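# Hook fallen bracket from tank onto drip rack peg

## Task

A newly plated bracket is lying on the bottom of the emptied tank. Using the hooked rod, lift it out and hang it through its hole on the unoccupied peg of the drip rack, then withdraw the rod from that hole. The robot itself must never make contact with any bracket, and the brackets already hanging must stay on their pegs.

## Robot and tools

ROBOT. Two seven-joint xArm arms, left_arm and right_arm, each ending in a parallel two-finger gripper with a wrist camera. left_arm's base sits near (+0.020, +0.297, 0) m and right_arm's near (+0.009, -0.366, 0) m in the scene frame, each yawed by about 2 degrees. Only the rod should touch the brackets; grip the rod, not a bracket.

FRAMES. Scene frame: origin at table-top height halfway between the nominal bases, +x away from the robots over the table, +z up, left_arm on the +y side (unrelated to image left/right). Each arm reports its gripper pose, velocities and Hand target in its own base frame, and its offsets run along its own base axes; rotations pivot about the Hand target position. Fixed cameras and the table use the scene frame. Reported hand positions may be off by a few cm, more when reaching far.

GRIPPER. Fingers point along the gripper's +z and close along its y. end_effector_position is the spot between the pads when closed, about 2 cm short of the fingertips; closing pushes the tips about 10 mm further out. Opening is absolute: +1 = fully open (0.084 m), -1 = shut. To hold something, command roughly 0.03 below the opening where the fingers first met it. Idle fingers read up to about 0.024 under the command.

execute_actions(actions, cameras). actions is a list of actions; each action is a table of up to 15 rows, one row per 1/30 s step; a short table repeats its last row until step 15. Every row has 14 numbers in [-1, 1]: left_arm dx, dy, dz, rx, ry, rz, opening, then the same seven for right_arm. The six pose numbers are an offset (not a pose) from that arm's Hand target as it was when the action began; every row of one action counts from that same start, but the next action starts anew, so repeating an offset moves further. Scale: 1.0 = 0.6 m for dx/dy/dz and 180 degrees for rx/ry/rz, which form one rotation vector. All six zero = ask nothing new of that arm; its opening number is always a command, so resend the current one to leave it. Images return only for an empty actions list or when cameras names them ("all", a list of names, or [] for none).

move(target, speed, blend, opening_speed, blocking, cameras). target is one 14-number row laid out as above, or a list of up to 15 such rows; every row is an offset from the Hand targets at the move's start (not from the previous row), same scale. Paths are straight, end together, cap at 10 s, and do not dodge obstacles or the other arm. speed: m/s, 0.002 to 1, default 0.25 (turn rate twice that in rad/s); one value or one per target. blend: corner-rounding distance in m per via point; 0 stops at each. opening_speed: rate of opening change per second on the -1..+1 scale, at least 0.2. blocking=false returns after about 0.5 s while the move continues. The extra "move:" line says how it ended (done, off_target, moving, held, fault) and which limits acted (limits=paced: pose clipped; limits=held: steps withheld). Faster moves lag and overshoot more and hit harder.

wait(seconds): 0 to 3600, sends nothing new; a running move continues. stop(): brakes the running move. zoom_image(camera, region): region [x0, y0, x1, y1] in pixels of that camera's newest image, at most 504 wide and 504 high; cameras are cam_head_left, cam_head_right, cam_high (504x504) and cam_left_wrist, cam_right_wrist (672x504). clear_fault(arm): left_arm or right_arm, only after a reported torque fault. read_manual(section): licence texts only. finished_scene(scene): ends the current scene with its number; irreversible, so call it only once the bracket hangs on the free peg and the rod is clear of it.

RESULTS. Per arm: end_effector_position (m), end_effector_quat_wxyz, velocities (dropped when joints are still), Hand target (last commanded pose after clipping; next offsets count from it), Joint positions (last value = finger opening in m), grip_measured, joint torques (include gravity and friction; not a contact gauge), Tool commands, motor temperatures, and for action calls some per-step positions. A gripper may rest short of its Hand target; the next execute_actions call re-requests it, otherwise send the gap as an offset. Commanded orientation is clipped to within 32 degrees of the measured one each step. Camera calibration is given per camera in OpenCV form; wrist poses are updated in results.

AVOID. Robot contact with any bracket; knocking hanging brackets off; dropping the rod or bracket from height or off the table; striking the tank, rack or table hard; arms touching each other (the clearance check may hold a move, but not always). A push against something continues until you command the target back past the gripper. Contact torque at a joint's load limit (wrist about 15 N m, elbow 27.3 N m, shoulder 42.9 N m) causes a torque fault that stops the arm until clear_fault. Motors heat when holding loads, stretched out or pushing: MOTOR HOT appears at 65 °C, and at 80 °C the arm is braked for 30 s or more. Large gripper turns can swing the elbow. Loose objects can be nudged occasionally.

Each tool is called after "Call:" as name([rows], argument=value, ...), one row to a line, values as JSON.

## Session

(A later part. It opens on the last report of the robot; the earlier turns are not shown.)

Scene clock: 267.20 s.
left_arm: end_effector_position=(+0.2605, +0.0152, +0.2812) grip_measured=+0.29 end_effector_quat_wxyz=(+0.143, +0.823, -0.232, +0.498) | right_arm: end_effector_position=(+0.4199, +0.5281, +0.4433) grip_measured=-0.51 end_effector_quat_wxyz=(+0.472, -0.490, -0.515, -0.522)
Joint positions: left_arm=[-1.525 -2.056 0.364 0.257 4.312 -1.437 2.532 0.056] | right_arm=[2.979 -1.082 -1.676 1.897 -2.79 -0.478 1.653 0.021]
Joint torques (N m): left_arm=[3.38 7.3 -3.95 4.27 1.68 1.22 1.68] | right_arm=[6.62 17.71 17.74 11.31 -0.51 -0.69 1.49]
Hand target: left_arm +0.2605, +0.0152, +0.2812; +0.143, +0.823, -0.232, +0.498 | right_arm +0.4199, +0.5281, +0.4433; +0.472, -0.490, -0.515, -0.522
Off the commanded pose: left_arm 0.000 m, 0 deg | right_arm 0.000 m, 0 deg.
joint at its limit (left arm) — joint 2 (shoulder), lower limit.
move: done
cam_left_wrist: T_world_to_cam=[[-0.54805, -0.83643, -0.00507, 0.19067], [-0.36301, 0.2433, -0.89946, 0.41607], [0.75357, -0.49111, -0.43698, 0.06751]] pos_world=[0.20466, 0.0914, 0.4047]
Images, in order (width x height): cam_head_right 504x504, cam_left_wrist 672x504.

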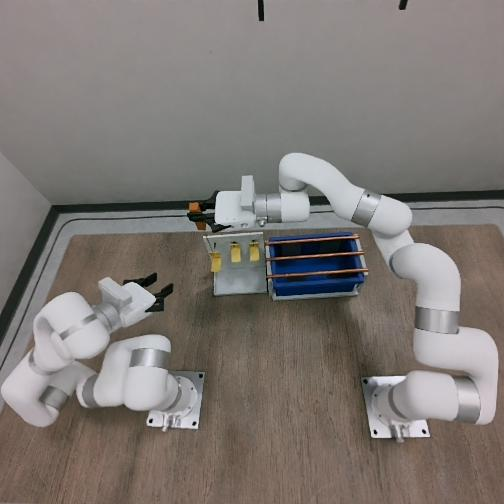

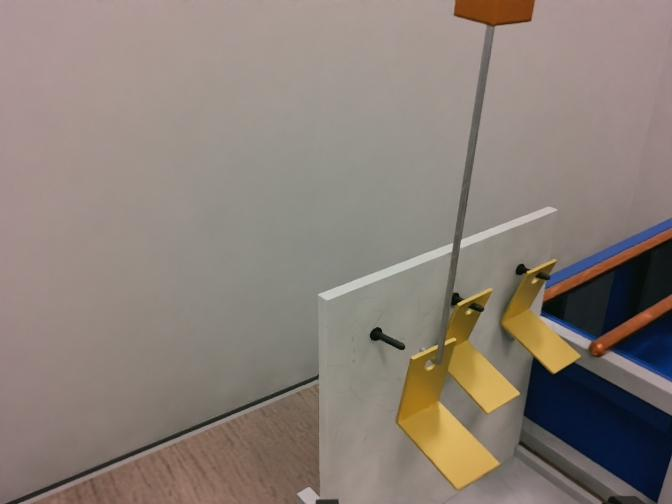

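Call:
move(target=[0,0,0,0,0,0,0.3,0.025,-0.003,-0.003,0,0,0,-0.9], speed=0.03, cameras=["cam_left_wrist","cam_head_right"])

Call:
zoom_image(camera="cam_left_wrist", region=[360, 300, 460, 400])

Call:
zoom_image(camera="cam_head_right", region=[195, 230, 245, 280])

Scene clock: 274.07 s.
left_arm: end_effector_position=(+0.2605, +0.0152, +0.2812) grip_measured=+0.29 end_effector_quat_wxyz=(+0.143, +0.823, -0.232, +0.498) | right_arm: end_effector_position=(+0.4349, +0.5263, +0.4415) grip_measured=-0.51 end_effector_quat_wxyz=(+0.472, -0.490, -0.515, -0.522)
Joint positions: left_arm=[-1.525 -2.056 0.364 0.257 4.312 -1.437 2.532 0.056] | right_arm=[3.021 -1.093 -1.71 1.985 -2.796 -0.531 1.658 0.021]
Joint torques (N m): left_arm=[3.31 7.81 -4.09 4.15 1.39 1.16 1.36] | right_arm=[6.54 18.14 16.96 10.89 -0.39 -0.9 1.5]
Hand target: left_arm +0.2605, +0.0152, +0.2812; +0.143, +0.823, -0.232, +0.498 | right_arm +0.4349, +0.5263, +0.4415; +0.472, -0.490, -0.515, -0.522
Off the commanded pose: left_arm 0.000 m, 0 deg | right_arm 0.000 m, 0 deg.
joint at its limit (left arm) — joint 2 (shoulder), lower limit.
move: done
cam_left_wrist: T_world_to_cam=[[-0.54805, -0.83643, -0.00507, 0.19067], [-0.36301, 0.2433, -0.89946, 0.41607], [0.75357, -0.49111, -0.43698, 0.06751]] pos_world=[0.20466, 0.0914, 0.4047]
Images, in order (width x height): cam_head_right 504x504, cam_left_wrist 672x504.

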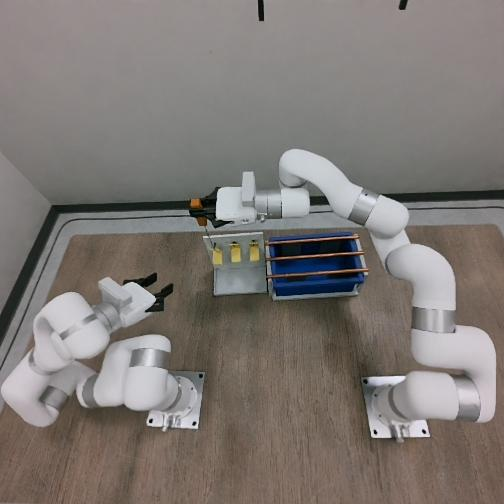

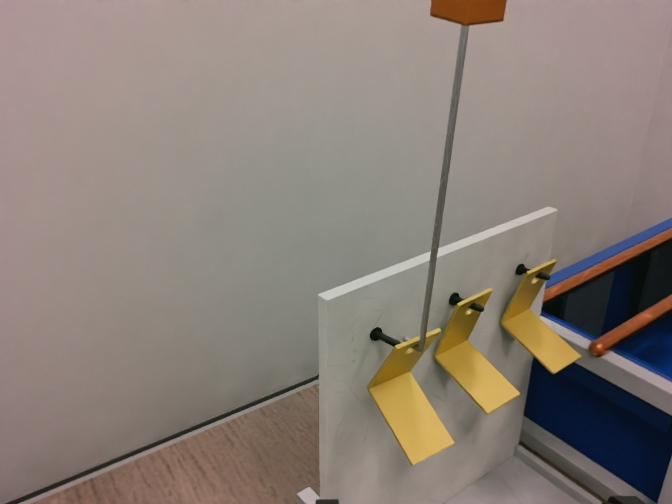

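Scaled by 5.040 from the camera's image (finer frame: 960x720).

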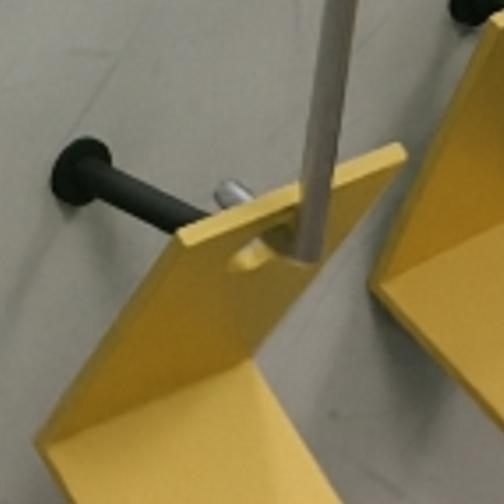

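Scaled by 10.080 from the camera's image (finer frame: 720x720).

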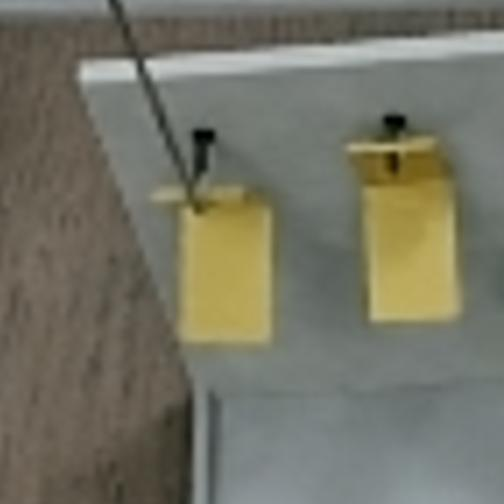

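Call:
move([
  [0,0,0,0,0,0,0.3,0,0,-0.0033,0,0,0,-0.9],
  [0,0,0,0,0,0,0.3,0.0166,-0.0008,-0.0033,0,0,0,-0.9],
], speed=0.03, cameras=["cam_left_wrist","cam_head_right"])

Call:
zoom_image(camera="cam_left_wrist", region=[360, 300, 460, 400])

Call:
zoom_image(camera="cam_head_right", region=[195, 230, 245, 280])

Scene clock: 278.67 s.
left_arm: end_effector_position=(+0.2605, +0.0152, +0.2812) grip_measured=+0.29 end_effector_quat_wxyz=(+0.143, +0.823, -0.232, +0.498) | right_arm: end_effector_position=(+0.4449, +0.5258, +0.4395) grip_measured=-0.51 end_effector_quat_wxyz=(+0.472, -0.490, -0.515, -0.522)
Joint positions: left_arm=[-1.525 -2.056 0.364 0.257 4.312 -1.437 2.532 0.056] | right_arm=[3.055 -1.103 -1.734 2.052 -2.8 -0.568 1.662 0.021]
Joint torques (N m): left_arm=[2.98 8.13 -4.02 4.02 1.33 1.19 1.43] | right_arm=[6.59 18.64 15.58 10.98 -0.59 -0.52 1.22]
Hand target: left_arm +0.2605, +0.0152, +0.2812; +0.143, +0.823, -0.232, +0.498 | right_arm +0.4449, +0.5258, +0.4395; +0.472, -0.490, -0.515, -0.522
Off the commanded pose: left_arm 0.000 m, 0 deg | right_arm 0.000 m, 0 deg.
joint at its limit (left arm) — joint 2 (shoulder), lower limit.
move: done
cam_left_wrist: T_world_to_cam=[[-0.54805, -0.83643, -0.00507, 0.19067], [-0.36301, 0.2433, -0.89946, 0.41607], [0.75357, -0.49111, -0.43698, 0.06751]] pos_world=[0.20466, 0.0914, 0.4047]
Images, in order (width x height): cam_head_right 504x504, cam_left_wrist 672x504.

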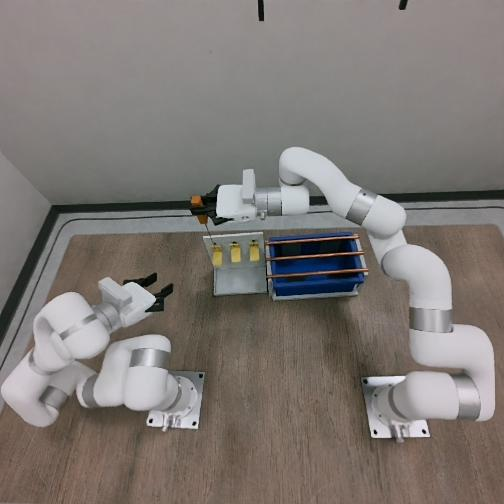

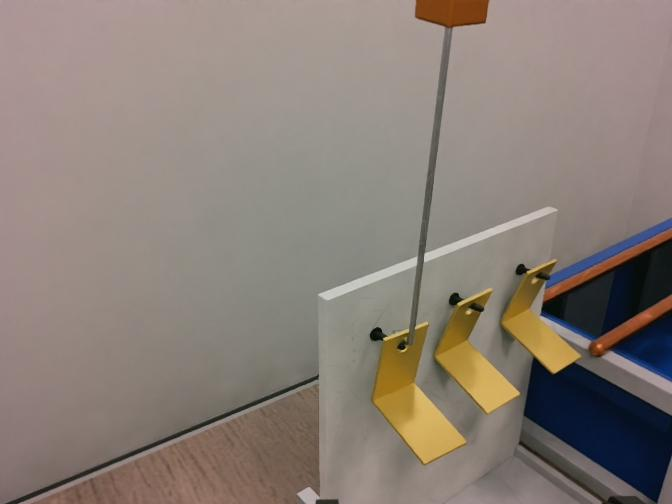

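Scaled by 5.040 from the camera's image (finer frame: 960x720).

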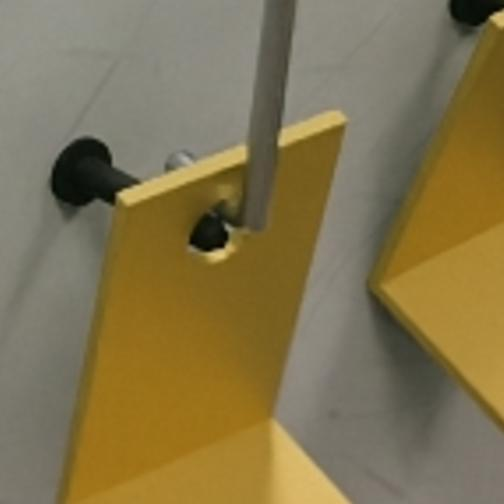

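Scaled by 10.080 from the camera's image (finer frame: 720x720).

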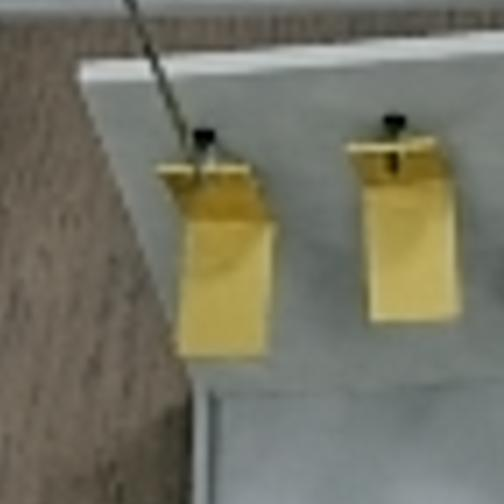

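Call:
move(target=[0,0,0,0,0,0,0.3,0.018,-0.0003,-0.002,0,0,0,-0.9], speed=0.03, cameras=["cam_left_wrist","cam_head_right"])

Call:
zoom_image(camera="cam_left_wrist", region=[360, 300, 460, 400])

Call:
zoom_image(camera="cam_head_right", region=[195, 230, 245, 280])

Scene clock: 282.43 s.
left_arm: end_effector_position=(+0.2605, +0.0152, +0.2812) grip_measured=+0.29 end_effector_quat_wxyz=(+0.143, +0.823, -0.232, +0.498) | right_arm: end_effector_position=(+0.4557, +0.5257, +0.4383) grip_measured=-0.51 end_effector_quat_wxyz=(+0.472, -0.490, -0.515, -0.522)
Joint positions: left_arm=[-1.525 -2.056 0.364 0.257 4.312 -1.437 2.532 0.056] | right_arm=[3.099 -1.114 -1.764 2.137 -2.806 -0.613 1.671 0.021]
Joint torques (N m): left_arm=[3.34 8.06 -3.88 4.12 1.15 1.2 1.44] | right_arm=[6.61 19.91 15.07 10.63 -0.41 -0.66 1.44]
Hand target: left_arm +0.2605, +0.0152, +0.2812; +0.143, +0.823, -0.232, +0.498 | right_arm +0.4557, +0.5257, +0.4383; +0.472, -0.490, -0.515, -0.522
Off the commanded pose: left_arm 0.000 m, 0 deg | right_arm 0.000 m, 0 deg.
joint at its limit (left arm) — joint 2 (shoulder), lower limit.
move: done
cam_left_wrist: T_world_to_cam=[[-0.54805, -0.83643, -0.00507, 0.19067], [-0.36301, 0.2433, -0.89946, 0.41607], [0.75357, -0.49111, -0.43698, 0.06751]] pos_world=[0.20466, 0.0914, 0.4047]
Images, in order (width x height): cam_head_right 504x504, cam_left_wrist 672x504.

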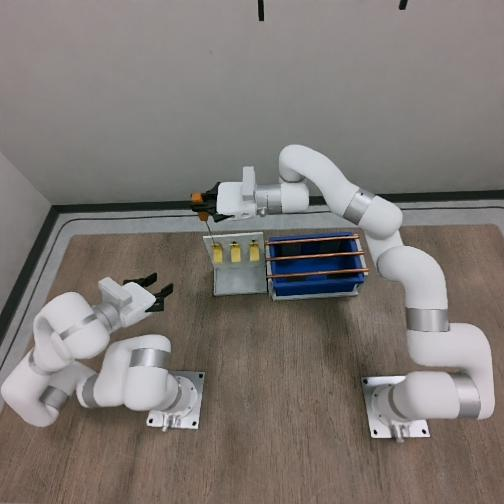

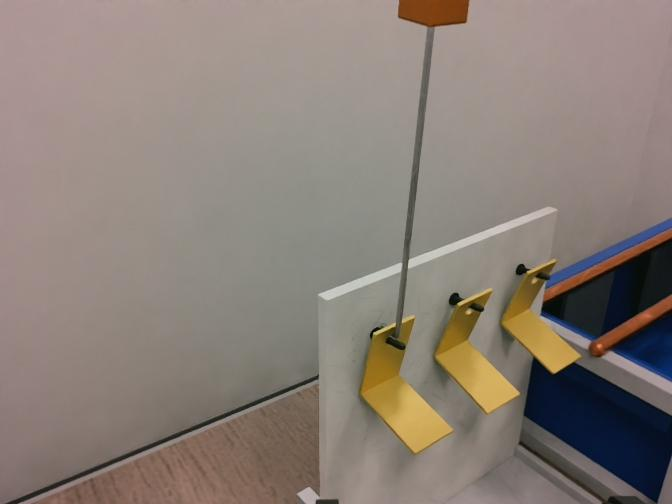

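Scaled by 5.040 from the camera's image (finer frame: 960x720).

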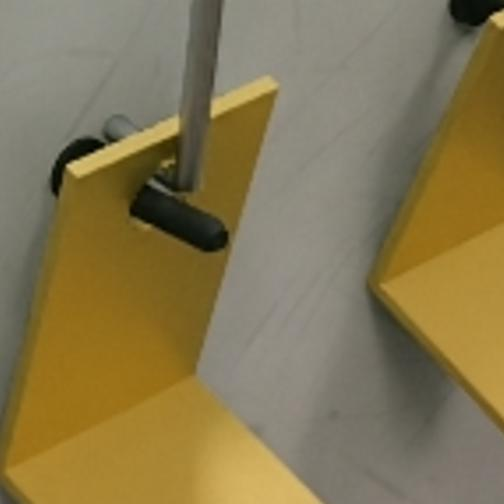

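Scaled by 10.080 from the camera's image (finer frame: 720x720).

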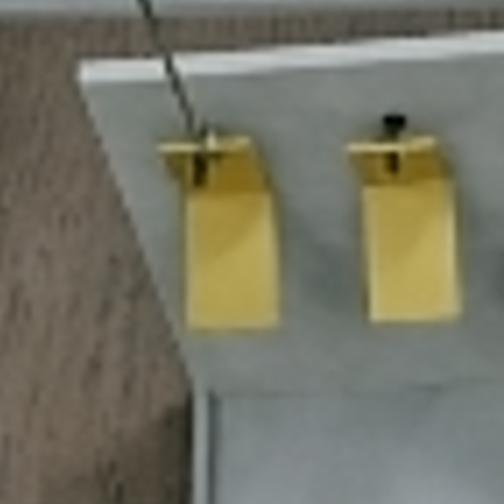

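Call:
move([
  [0,0,0,0,0,0,0.3,0,-0.005,0,0,0,0,-0.9],
  [0,0,0,0,0,0,0.3,0,-0.0075,-0.006,0,0,0,-0.9],
], speed=0.02, cameras=["cam_left_wrist","cam_head_right"])

Call:
zoom_image(camera="cam_left_wrist", region=[360, 300, 440, 380])

Call:
zoom_image(camera="cam_head_right", region=[195, 230, 245, 280])

Scene clock: 286.77 s.
left_arm: end_effector_position=(+0.2605, +0.0152, +0.2812) grip_measured=+0.29 end_effector_quat_wxyz=(+0.143, +0.823, -0.232, +0.498) | right_arm: end_effector_position=(+0.4557, +0.5212, +0.4348) grip_measured=-0.51 end_effector_quat_wxyz=(+0.472, -0.490, -0.515, -0.522)
Joint positions: left_arm=[-1.525 -2.056 0.364 0.257 4.312 -1.437 2.532 0.056] | right_arm=[3.074 -1.121 -1.751 2.105 -2.806 -0.604 1.658 0.021]
Joint torques (N m): left_arm=[3.25 7.75 -4.08 4.21 1.24 1.16 1.42] | right_arm=[-7.08 19.29 21.13 5.74 0.25 1.49 -1.32]
Hand target: left_arm +0.2605, +0.0152, +0.2812; +0.143, +0.823, -0.232, +0.498 | right_arm +0.4557, +0.5212, +0.4347; +0.472, -0.490, -0.515, -0.522
Off the commanded pose: left_arm 0.000 m, 0 deg | right_arm 0.000 m, 0 deg.
joint at its limit (left arm) — joint 2 (shoulder), lower limit.
move: done
cam_left_wrist: T_world_to_cam=[[-0.54805, -0.83643, -0.00507, 0.19067], [-0.36301, 0.2433, -0.89946, 0.41607], [0.75357, -0.49111, -0.43698, 0.06751]] pos_world=[0.20466, 0.0914, 0.4047]
Images, in order (width x height): cam_head_right 504x504, cam_left_wrist 672x504.

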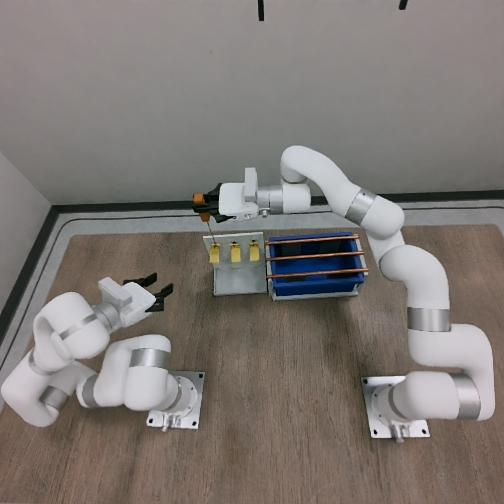

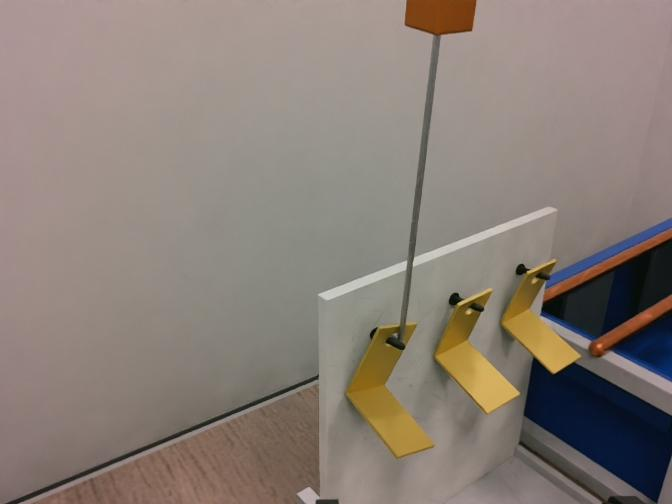

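Scaled by 6.300 from the camera's image (finer frame: 960x720).

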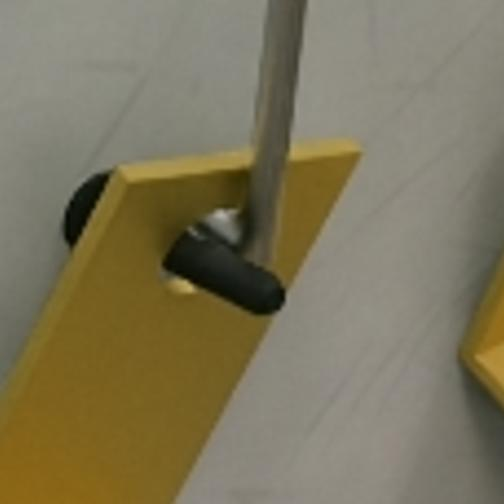

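Scaled by 10.080 from the camera's image (finer frame: 720x720).

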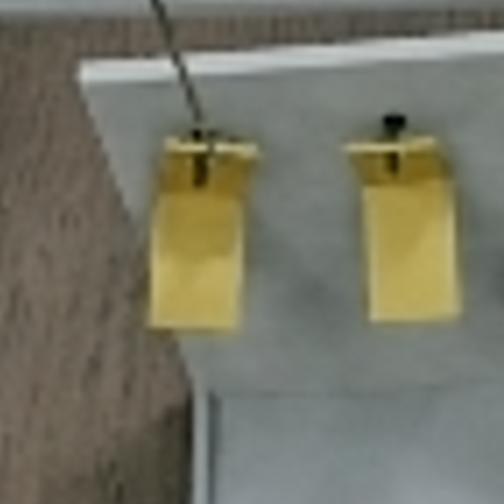

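Call:
move(target=[0,0,0,0,0,0,0.3,0,0.0,-0.0045,0,0,0,-0.9], speed=0.02, cameras=["cam_left_wrist","cam_head_right"])

Call:
zoom_image(camera="cam_left_wrist", region=[360, 300, 440, 380])

Scene clock: 289.43 s.
left_arm: end_effector_position=(+0.2605, +0.0152, +0.2812) grip_measured=+0.29 end_effector_quat_wxyz=(+0.143, +0.823, -0.232, +0.498) | right_arm: end_effector_position=(+0.4557, +0.5212, +0.4320) grip_measured=-0.51 end_effector_quat_wxyz=(+0.472, -0.490, -0.515, -0.522)
Joint positions: left_arm=[-1.525 -2.056 0.364 0.257 4.312 -1.437 2.532 0.056] | right_arm=[3.069 -1.126 -1.747 2.096 -2.807 -0.599 1.652 0.021]
Joint torques (N m): left_arm=[3.37 8.48 -4.02 4.01 1.25 1.23 1.29] | right_arm=[-6.8 19.1 20.94 5.27 -0.69 1.44 -1.24]
Hand target: left_arm +0.2605, +0.0152, +0.2812; +0.143, +0.823, -0.232, +0.498 | right_arm +0.4557, +0.5212, +0.4320; +0.472, -0.490, -0.515, -0.522
Off the commanded pose: left_arm 0.000 m, 0 deg | right_arm 0.000 m, 0 deg.
joint at its limit (left arm) — joint 2 (shoulder), lower limit.
move: done
cam_left_wrist: T_world_to_cam=[[-0.54805, -0.83643, -0.00507, 0.19067], [-0.36301, 0.2433, -0.89946, 0.41607], [0.75357, -0.49111, -0.43698, 0.06751]] pos_world=[0.20466, 0.0914, 0.4047]
Images, in order (width x height): cam_head_right 504x504, cam_left_wrist 672x504.

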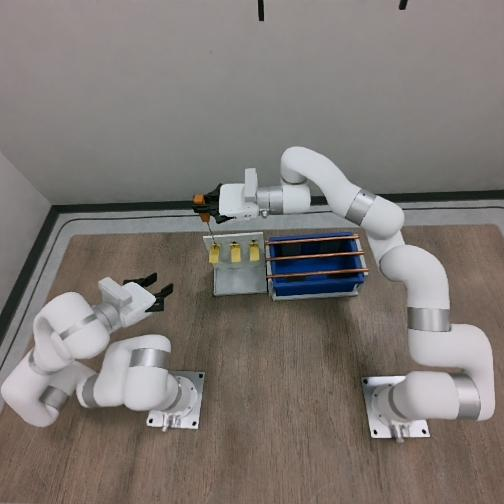

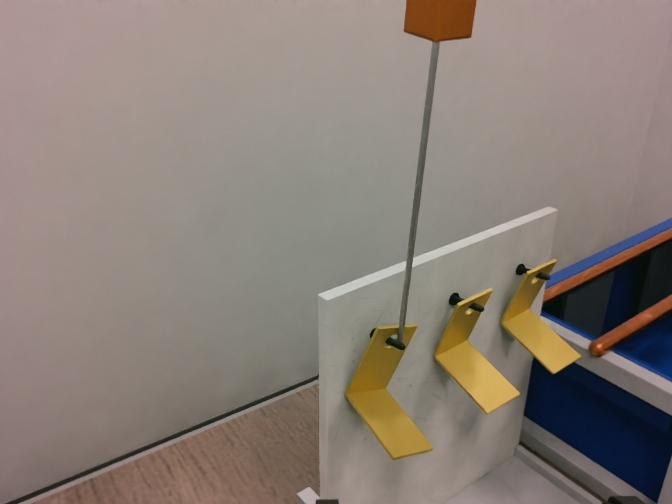

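Scaled by 6.300 from the camera's image (finer frame: 960x720).

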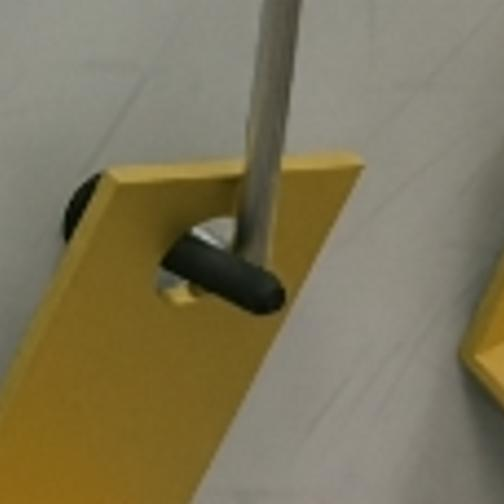

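Call:
move(target=[0,0,0,0,0,0,0.3,0,0.0,-0.0045,0,0,0,-0.9], speed=0.02, cameras=["cam_left_wrist","cam_head_right"])

Call:
zoom_image(camera="cam_left_wrist", region=[360, 300, 440, 380])

Scene clock: 292.10 s.
left_arm: end_effector_position=(+0.2605, +0.0152, +0.2812) grip_measured=+0.29 end_effector_quat_wxyz=(+0.143, +0.823, -0.232, +0.498) | right_arm: end_effector_position=(+0.4556, +0.5212, +0.4295) grip_measured=-0.51 end_effector_quat_wxyz=(+0.472, -0.490, -0.515, -0.522)
Joint positions: left_arm=[-1.525 -2.056 0.364 0.257 4.312 -1.437 2.532 0.056] | right_arm=[3.065 -1.132 -1.744 2.088 -2.808 -0.595 1.646 0.021]
Joint torques (N m): left_arm=[3.09 8.43 -4.2 4.11 1.04 1.2 1.36] | right_arm=[-7.25 11.37 4.35 0.4 -3.48 1.34 -1.36]
Hand target: left_arm +0.2605, +0.0152, +0.2812; +0.143, +0.823, -0.232, +0.498 | right_arm +0.4557, +0.5212, +0.4293; +0.472, -0.490, -0.515, -0.522
Off the commanded pose: left_arm 0.000 m, 0 deg | right_arm 0.000 m, 0 deg.
joint at its limit (left arm) — joint 2 (shoulder), lower limit.
move: done
cam_left_wrist: T_world_to_cam=[[-0.54805, -0.83643, -0.00507, 0.19067], [-0.36301, 0.2433, -0.89946, 0.41607], [0.75357, -0.49111, -0.43698, 0.06751]] pos_world=[0.20466, 0.0914, 0.4047]
Images, in order (width x height): cam_head_right 504x504, cam_left_wrist 672x504.

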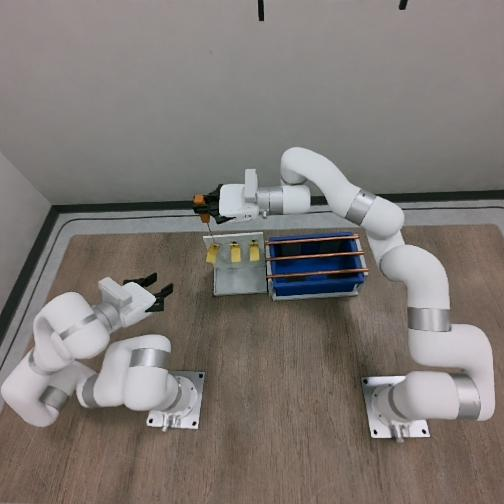

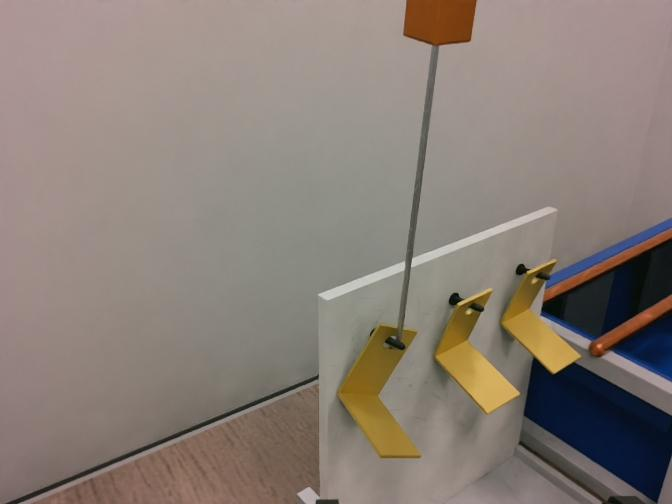

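Scaled by 6.300 from the camera's image (finer frame: 960x720).

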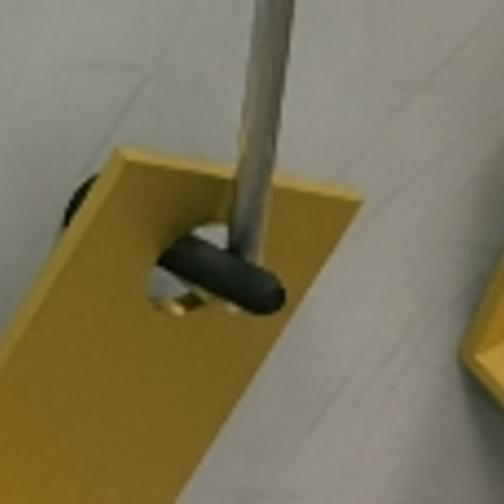

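Call:
move([
  [0,0,0,0,0,0,0.3,0,0.001,0.002,0,0,0,-0.9],
  [0,0,0,0,0,0,0.3,-0.01,0.001,0.002,0,0,0,-0.9],
], speed=0.02, cameras=["cam_left_wrist","cam_head_right"])

Call:
zoom_image(camera="cam_left_wrist", region=[360, 300, 440, 380])

Call:
zoom_image(camera="cam_head_right", region=[195, 230, 245, 280])

Scene clock: 295.20 s.
left_arm: end_effector_position=(+0.2605, +0.0152, +0.2812) grip_measured=+0.29 end_effector_quat_wxyz=(+0.143, +0.823, -0.232, +0.498) | right_arm: end_effector_position=(+0.4497, +0.5218, +0.4305) grip_measured=-0.51 end_effector_quat_wxyz=(+0.472, -0.490, -0.515, -0.522)
Joint positions: left_arm=[-1.525 -2.056 0.364 0.257 4.312 -1.437 2.532 0.056] | right_arm=[3.044 -1.125 -1.73 2.045 -2.805 -0.571 1.643 0.021]
Joint torques (N m): left_arm=[2.93 8.41 -4.21 4.24 1.12 1.35 1.26] | right_arm=[-5.54 30.79 21.65 3.74 4.53 1.09 -0.89]
Hand target: left_arm +0.2605, +0.0152, +0.2812; +0.143, +0.823, -0.232, +0.498 | right_arm +0.4497, +0.5218, +0.4305; +0.472, -0.490, -0.515, -0.522
Off the commanded pose: left_arm 0.000 m, 0 deg | right_arm 0.000 m, 0 deg.
joint at its limit (left arm) — joint 2 (shoulder), lower limit.
move: done
cam_left_wrist: T_world_to_cam=[[-0.54805, -0.83643, -0.00507, 0.19067], [-0.36301, 0.2433, -0.89946, 0.41607], [0.75357, -0.49111, -0.43698, 0.06751]] pos_world=[0.20466, 0.0914, 0.4047]
Images, in order (width x height): cam_head_right 504x504, cam_left_wrist 672x504.

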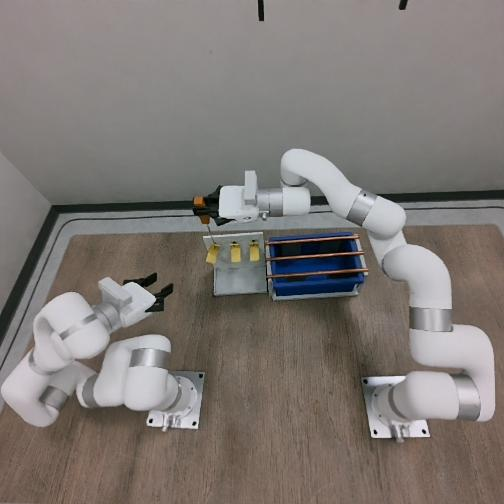

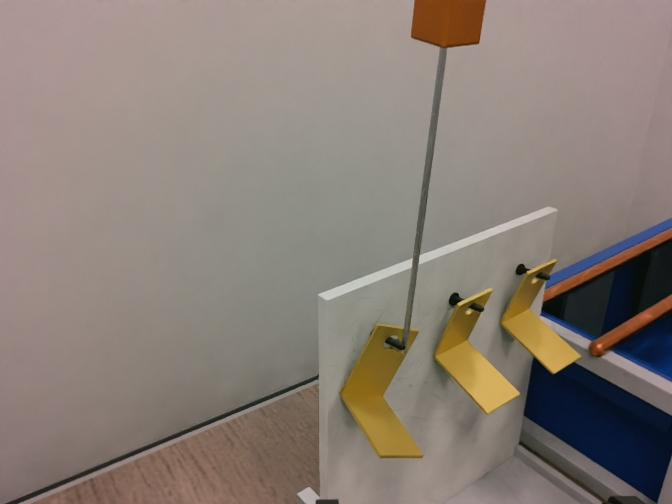

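Scaled by 6.300 from the camera's image (finer frame: 960x720).

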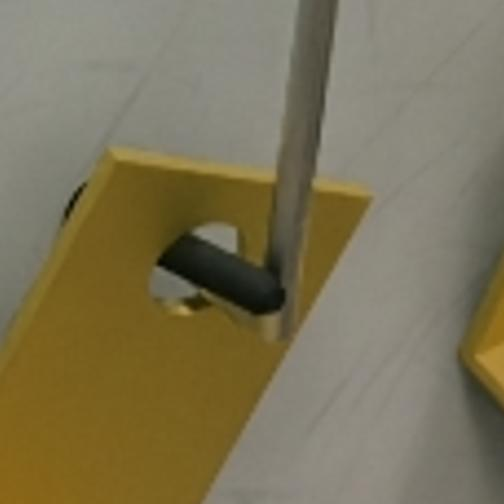

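Scaled by 10.080 from the camera's image (finer frame: 720x720).

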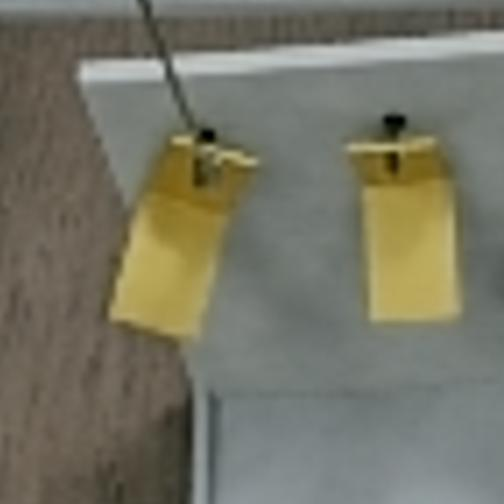

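Call:
move(target=[0,0,0,0,0,0,0.3,-0.009,0,0,0,0,0,-0.9], speed=0.02, cameras=["cam_left_wrist","cam_head_right"])

Call:
zoom_image(camera="cam_left_wrist", region=[360, 300, 440, 380])

Call:
zoom_image(camera="cam_head_right", region=[195, 230, 245, 280])

Scene clock: 297.93 s.
left_arm: end_effector_position=(+0.2605, +0.0152, +0.2812) grip_measured=+0.29 end_effector_quat_wxyz=(+0.143, +0.823, -0.232, +0.498) | right_arm: end_effector_position=(+0.4443, +0.5218, +0.4305) grip_measured=-0.51 end_effector_quat_wxyz=(+0.472, -0.490, -0.515, -0.522)
Joint positions: left_arm=[-1.525 -2.056 0.364 0.257 4.312 -1.437 2.532 0.056] | right_arm=[3.023 -1.122 -1.715 2.004 -2.803 -0.549 1.638 0.021]
Joint torques (N m): left_arm=[2.92 8.64 -3.95 4.14 0.85 1.33 1.13] | right_arm=[-5.96 31.38 23.17 5.28 4.6 1.46 -1.27]
Hand target: left_arm +0.2605, +0.0152, +0.2812; +0.143, +0.823, -0.232, +0.498 | right_arm +0.4443, +0.5218, +0.4305; +0.472, -0.490, -0.515, -0.522
Off the commanded pose: left_arm 0.000 m, 0 deg | right_arm 0.000 m, 0 deg.
joint at its limit (left arm) — joint 2 (shoulder), lower limit.
move: done
cam_left_wrist: T_world_to_cam=[[-0.54805, -0.83643, -0.00507, 0.19067], [-0.36301, 0.2433, -0.89946, 0.41607], [0.75357, -0.49111, -0.43698, 0.06751]] pos_world=[0.20466, 0.0914, 0.4047]
Images, in order (width x height): cam_head_right 504x504, cam_left_wrist 672x504.

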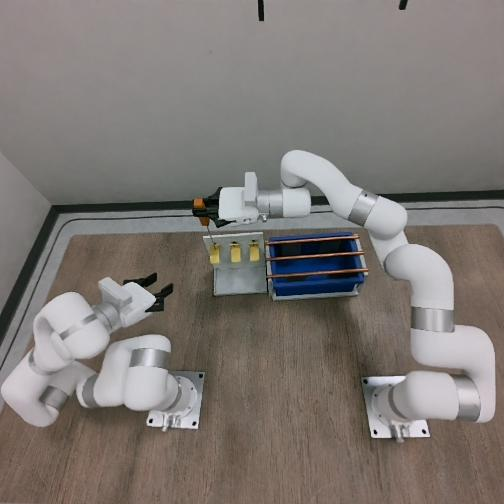

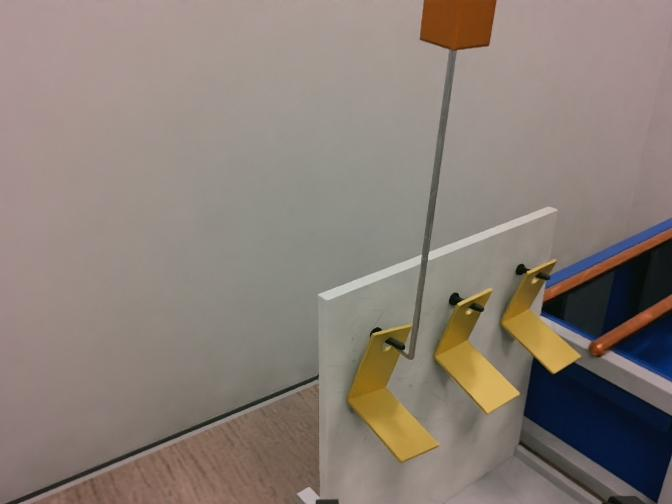

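Scaled by 6.300 from the camera's image (finer frame: 960x720).

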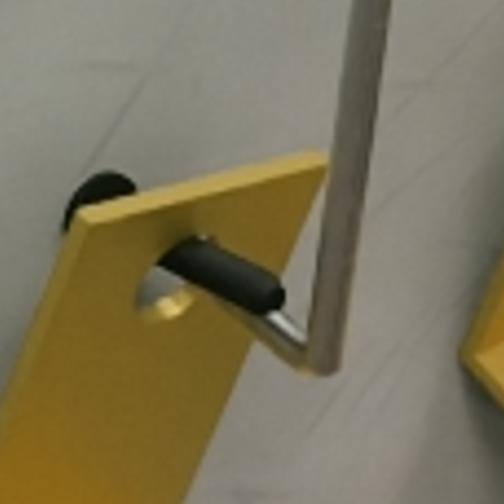

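Scaled by 10.080 from the camera's image (finer frame: 720x720).

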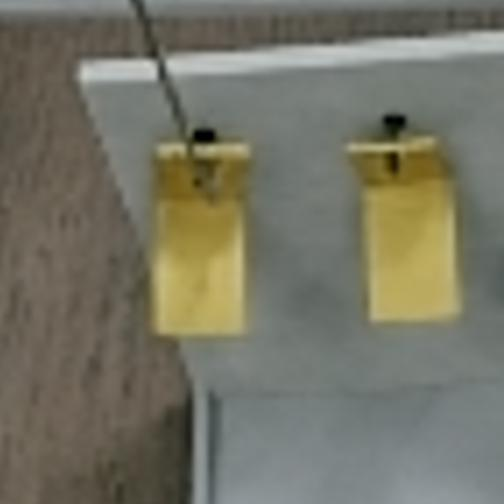

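Beautiful; sliding out. Continue.

Call:
move(target=[0,0,0,0,0,0,0.3,-0.017,0,-0.001,0,0,0,-0.9], speed=0.02, cameras=["cam_left_wrist","cam_head_right"])

Call:
zoom_image(camera="cam_left_wrist", region=[360, 300, 440, 380])

Scene clock: 300.00 s.
left_arm: end_effector_position=(+0.2605, +0.0152, +0.2812) grip_measured=+0.29 end_effector_quat_wxyz=(+0.143, +0.823, -0.232, +0.498) | right_arm: end_effector_position=(+0.4341, +0.5218, +0.4299) grip_measured=-0.51 end_effector_quat_wxyz=(+0.472, -0.490, -0.515, -0.522)
Joint positions: left_arm=[-1.525 -2.056 0.364 0.257 4.312 -1.437 2.532 0.056] | right_arm=[2.986 -1.119 -1.689 1.931 -2.8 -0.508 1.629 0.021]
Joint torques (N m): left_arm=[3 8.78 -4.08 4.22 1.11 1.26 1.12] | right_arm=[-6.15 29.9 23.89 5.33 4.59 1.53 -1.32]
Hand target: left_arm +0.2605, +0.0152, +0.2812; +0.143, +0.823, -0.232, +0.498 | right_arm +0.4341, +0.5218, +0.4299; +0.472, -0.490, -0.515, -0.522
Off the commanded pose: left_arm 0.000 m, 0 deg | right_arm 0.000 m, 0 deg.
joint at its limit (left arm) — joint 2 (shoulder), lower limit.
move: done
cam_left_wrist: T_world_to_cam=[[-0.54805, -0.83643, -0.00507, 0.19067], [-0.36301, 0.2433, -0.89946, 0.41607], [0.75357, -0.49111, -0.43698, 0.06751]] pos_world=[0.20466, 0.0914, 0.4047]
Images, in order (width x height): cam_head_right 504x504, cam_left_wrist 672x504.

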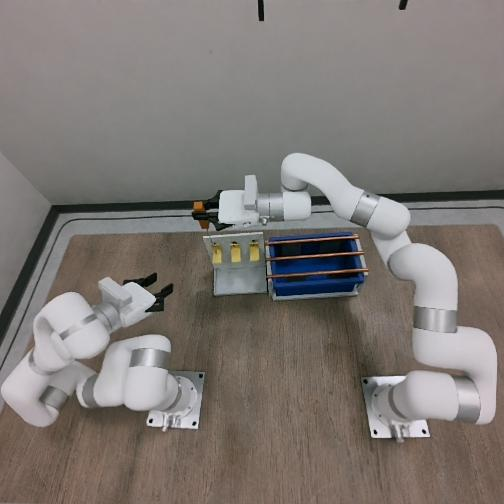

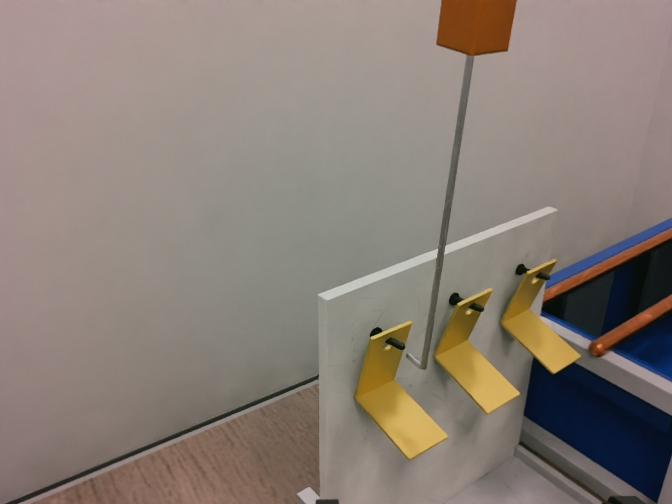

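Scaled by 6.300 from the camera's image (finer frame: 960x720).

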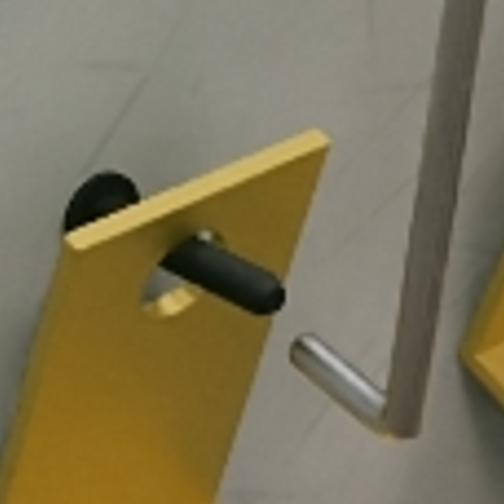

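Call:
move([
  [0,0,0,0,0,0,0.3,-0.08,0,0.0,0,0,0,-0.9],
  [0,0,0,0,0,0,0.3,-0.35,-0.08,0.1,0,0,0,-0.9],
], speed=[0.08,0.2])

Call:
move(target=[0,0,0,0,0,0,0.3,0,-0.08,-0.15,-0.5,0,0,-0.9], speed=0.25, cameras=["cam_left_wrist","cam_head_right","cam_high"])

Scene clock: 304.80 s.
left_arm: end_effector_position=(+0.2605, +0.0152, +0.2812) grip_measured=+0.29 end_effector_quat_wxyz=(+0.143, +0.823, -0.232, +0.498) | right_arm: end_effector_position=(+0.2241, +0.4738, +0.4899) grip_measured=-0.51 end_effector_quat_wxyz=(+0.472, -0.490, -0.515, -0.522)
Joint positions: left_arm=[-1.525 -2.056 0.364 0.257 4.312 -1.437 2.532 0.056] | right_arm=[2.412 -0.941 -1.16 1.082 -2.655 -0.078 1.745 0.021]
Joint torques (N m): left_arm=[2.75 8.72 -4.1 4.2 0.78 1.34 0.98] | right_arm=[-6.13 14.47 22.09 10.32 4.07 1.67 1.47]
Hand target: left_arm +0.2605, +0.0152, +0.2812; +0.143, +0.823, -0.232, +0.498 | right_arm +0.2241, +0.4738, +0.4899; +0.472, -0.490, -0.515, -0.522
Off the commanded pose: left_arm 0.000 m, 0 deg | right_arm 0.000 m, 0 deg.
joint at its limit (left arm) — joint 2 (shoulder), lower limit.
move: done

Scene clock: 308.70 s.
left_arm: end_effector_position=(+0.2605, +0.0152, +0.2812) grip_measured=+0.29 end_effector_quat_wxyz=(+0.143, +0.823, -0.232, +0.498) | right_arm: end_effector_position=(+0.2238, +0.4252, +0.3994) grip_measured=-0.51 end_effector_quat_wxyz=(-0.007, +0.675, +0.731, +0.099)
Joint positions: left_arm=[-1.525 -2.056 0.364 0.257 4.312 -1.437 2.532 0.056] | right_arm=[1.323 0.601 -0.587 2.426 -2.812 -1.692 2.422 0.021]
Joint torques (N m): left_arm=[2.77 8.83 -4.03 4.05 0.88 1.29 1.01] | right_arm=[-6.2 -29.2 -1.11 14.65 -2.25 -1.53 1.5]
Hand target: left_arm +0.2605, +0.0152, +0.2812; +0.143, +0.823, -0.232, +0.498 | right_arm +0.2241, +0.4258, +0.3999; +0.013, +0.680, +0.733, +0.005
Off the commanded pose: left_arm 0.000 m, 0 deg | right_arm 0.001 m, 11 deg.
joint sent to its limit (right arm) — joint 6 (wrist pitch), lower limit. The joint targets are off in orientation, not in position.
joint at its limit (left arm) — joint 2 (shoulder), lower limit.
move: off_target (right_arm)
cam_left_wrist: T_world_to_cam=[[-0.54805, -0.83643, -0.00507, 0.19067], [-0.36301, 0.2433, -0.89946, 0.41607], [0.75357, -0.49111, -0.43698, 0.06751]] pos_world=[0.20466, 0.0914, 0.4047]
Images, in order (width x height): cam_head_right 504x504, cam_high 504x504, cam_left_wrist 672x504.

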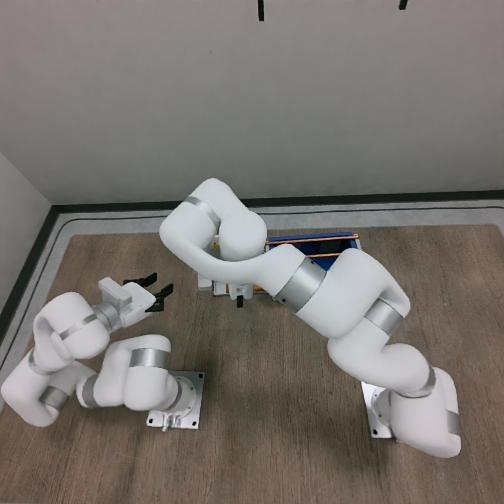

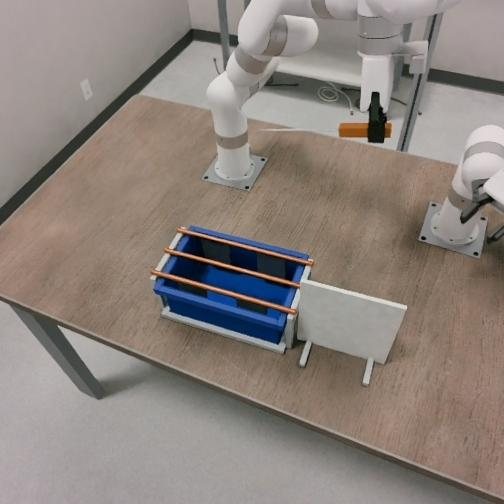

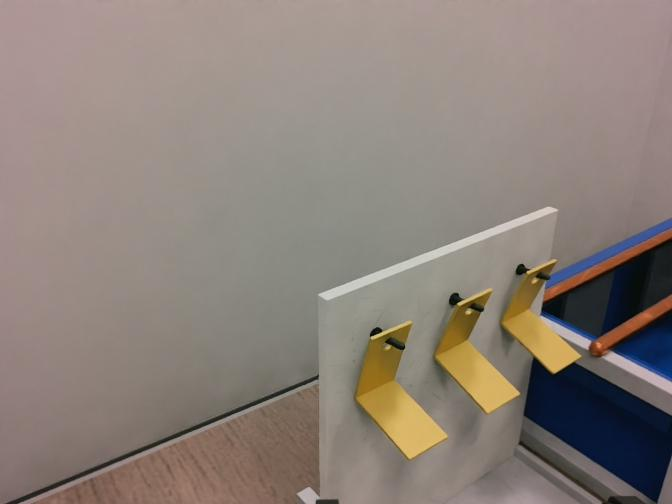

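Call:
move(target=[0,0,0,0,0,0,0.3,0.04,-0.2,-0.4,0,0,0,-0.9], speed=0.25, cameras=["cam_head_right","cam_high"])

Scene clock: 312.43 s.
left_arm: end_effector_position=(+0.2605, +0.0152, +0.2812) grip_measured=+0.29 end_effector_quat_wxyz=(+0.143, +0.823, -0.232, +0.498) | right_arm: end_effector_position=(+0.2481, +0.3058, +0.1600) grip_measured=-0.51 end_effector_quat_wxyz=(+0.013, +0.680, +0.733, +0.005)
Joint positions: left_arm=[-1.525 -2.056 0.364 0.257 4.312 -1.437 2.532 0.056] | right_arm=[1.391 0.351 -0.609 1.3 -2.938 -1.007 2.199 0.021]
Joint torques (N m): left_arm=[2.44 9.04 -4.16 4.06 0.58 1.25 0.89] | right_arm=[-6.46 -11.62 -1.68 12.04 2.75 -0.31 -1.37]
Hand target: left_arm +0.2605, +0.0152, +0.2812; +0.143, +0.823, -0.232, +0.498 | right_arm +0.2481, +0.3058, +0.1599; +0.013, +0.680, +0.733, +0.005
Off the commanded pose: left_arm 0.000 m, 0 deg | right_arm 0.000 m, 0 deg.
joint at its limit (left arm) — joint 2 (shoulder), lower limit.
move: done

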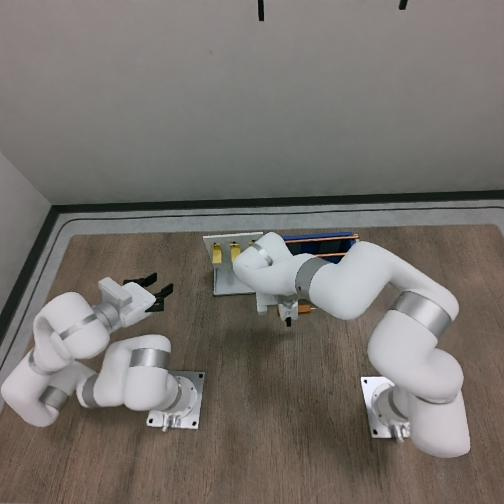

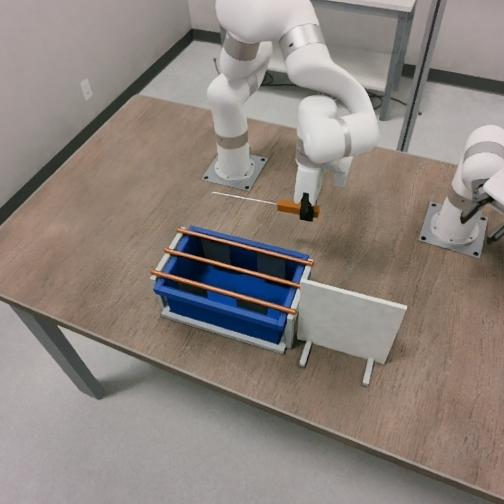

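Call:
move([
  [0,0,0,0,0,0,0.3,-0.04,0,-0.19,0,0,0,-0.9],
  [0,0,0,0,0,0,0.3,-0.04,0,-0.214,0,0,0,-0.9],
], speed=[0.15,0.03], cameras=["cam_high"])

Call:
zoom_image(camera="cam_high", region=[180, 150, 350, 270])

Scene clock: 316.57 s.
left_arm: end_effector_position=(+0.2605, +0.0152, +0.2812) grip_measured=+0.29 end_effector_quat_wxyz=(+0.143, +0.823, -0.232, +0.498) | right_arm: end_effector_position=(+0.2241, +0.3058, +0.0315) grip_measured=-0.51 end_effector_quat_wxyz=(+0.013, +0.680, +0.733, +0.005)
Joint positions: left_arm=[-1.525 -2.056 0.364 0.257 4.312 -1.437 2.532 0.056] | right_arm=[1.342 0.517 -0.507 1.128 -2.798 -0.688 2.12 0.021]
Joint torques (N m): left_arm=[2.33 9.14 -4.07 4.24 0.9 1.16 0.94] | right_arm=[-6.17 -13.21 -2.51 9.26 2.79 -0.24 -1.29]
Hand target: left_arm +0.2605, +0.0152, +0.2812; +0.143, +0.823, -0.232, +0.498 | right_arm +0.2241, +0.3058, +0.0315; +0.013, +0.680, +0.733, +0.005
Off the commanded pose: left_arm 0.000 m, 0 deg | right_arm 0.000 m, 0 deg.
joint at its limit (left arm) — joint 2 (shoulder), lower limit.
move: done

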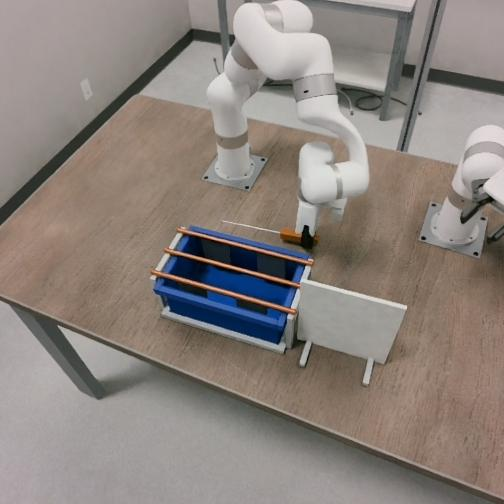

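Scaled by 2.965 from the camera's image (finer frame: 720x720).

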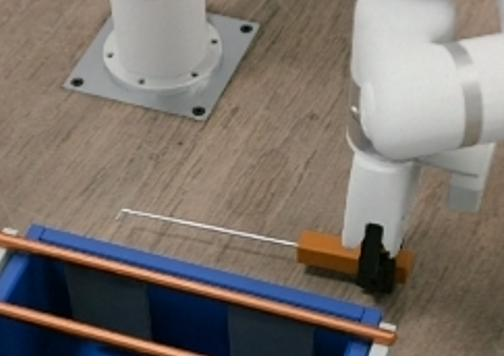

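Call:
move(target=[0,0,0,0,0,0,0.3,0,0,-0.006,0,0,0,-0.9], speed=0.02)

Scene clock: 319.97 s.
left_arm: end_effector_position=(+0.2605, +0.0152, +0.2812) grip_measured=+0.29 end_effector_quat_wxyz=(+0.143, +0.823, -0.232, +0.498) | right_arm: end_effector_position=(+0.2241, +0.3058, +0.0279) grip_measured=-0.51 end_effector_quat_wxyz=(+0.013, +0.680, +0.733, +0.005)
Joint positions: left_arm=[-1.525 -2.056 0.364 0.257 4.312 -1.437 2.532 0.056] | right_arm=[1.337 0.524 -0.503 1.127 -2.793 -0.68 2.115 0.021]
Joint torques (N m): left_arm=[2.67 9.31 -4.05 4.32 0.64 1.29 1.06] | right_arm=[-6.22 -13.29 -2.54 9.24 2.78 -0.24 -1.3]
Hand target: left_arm +0.2605, +0.0152, +0.2812; +0.143, +0.823, -0.232, +0.498 | right_arm +0.2241, +0.3058, +0.0279; +0.013, +0.680, +0.733, +0.005
Off the commanded pose: left_arm 0.000 m, 0 deg | right_arm 0.000 m, 0 deg.
joint at its limit (left arm) — joint 2 (shoulder), lower limit.
move: done


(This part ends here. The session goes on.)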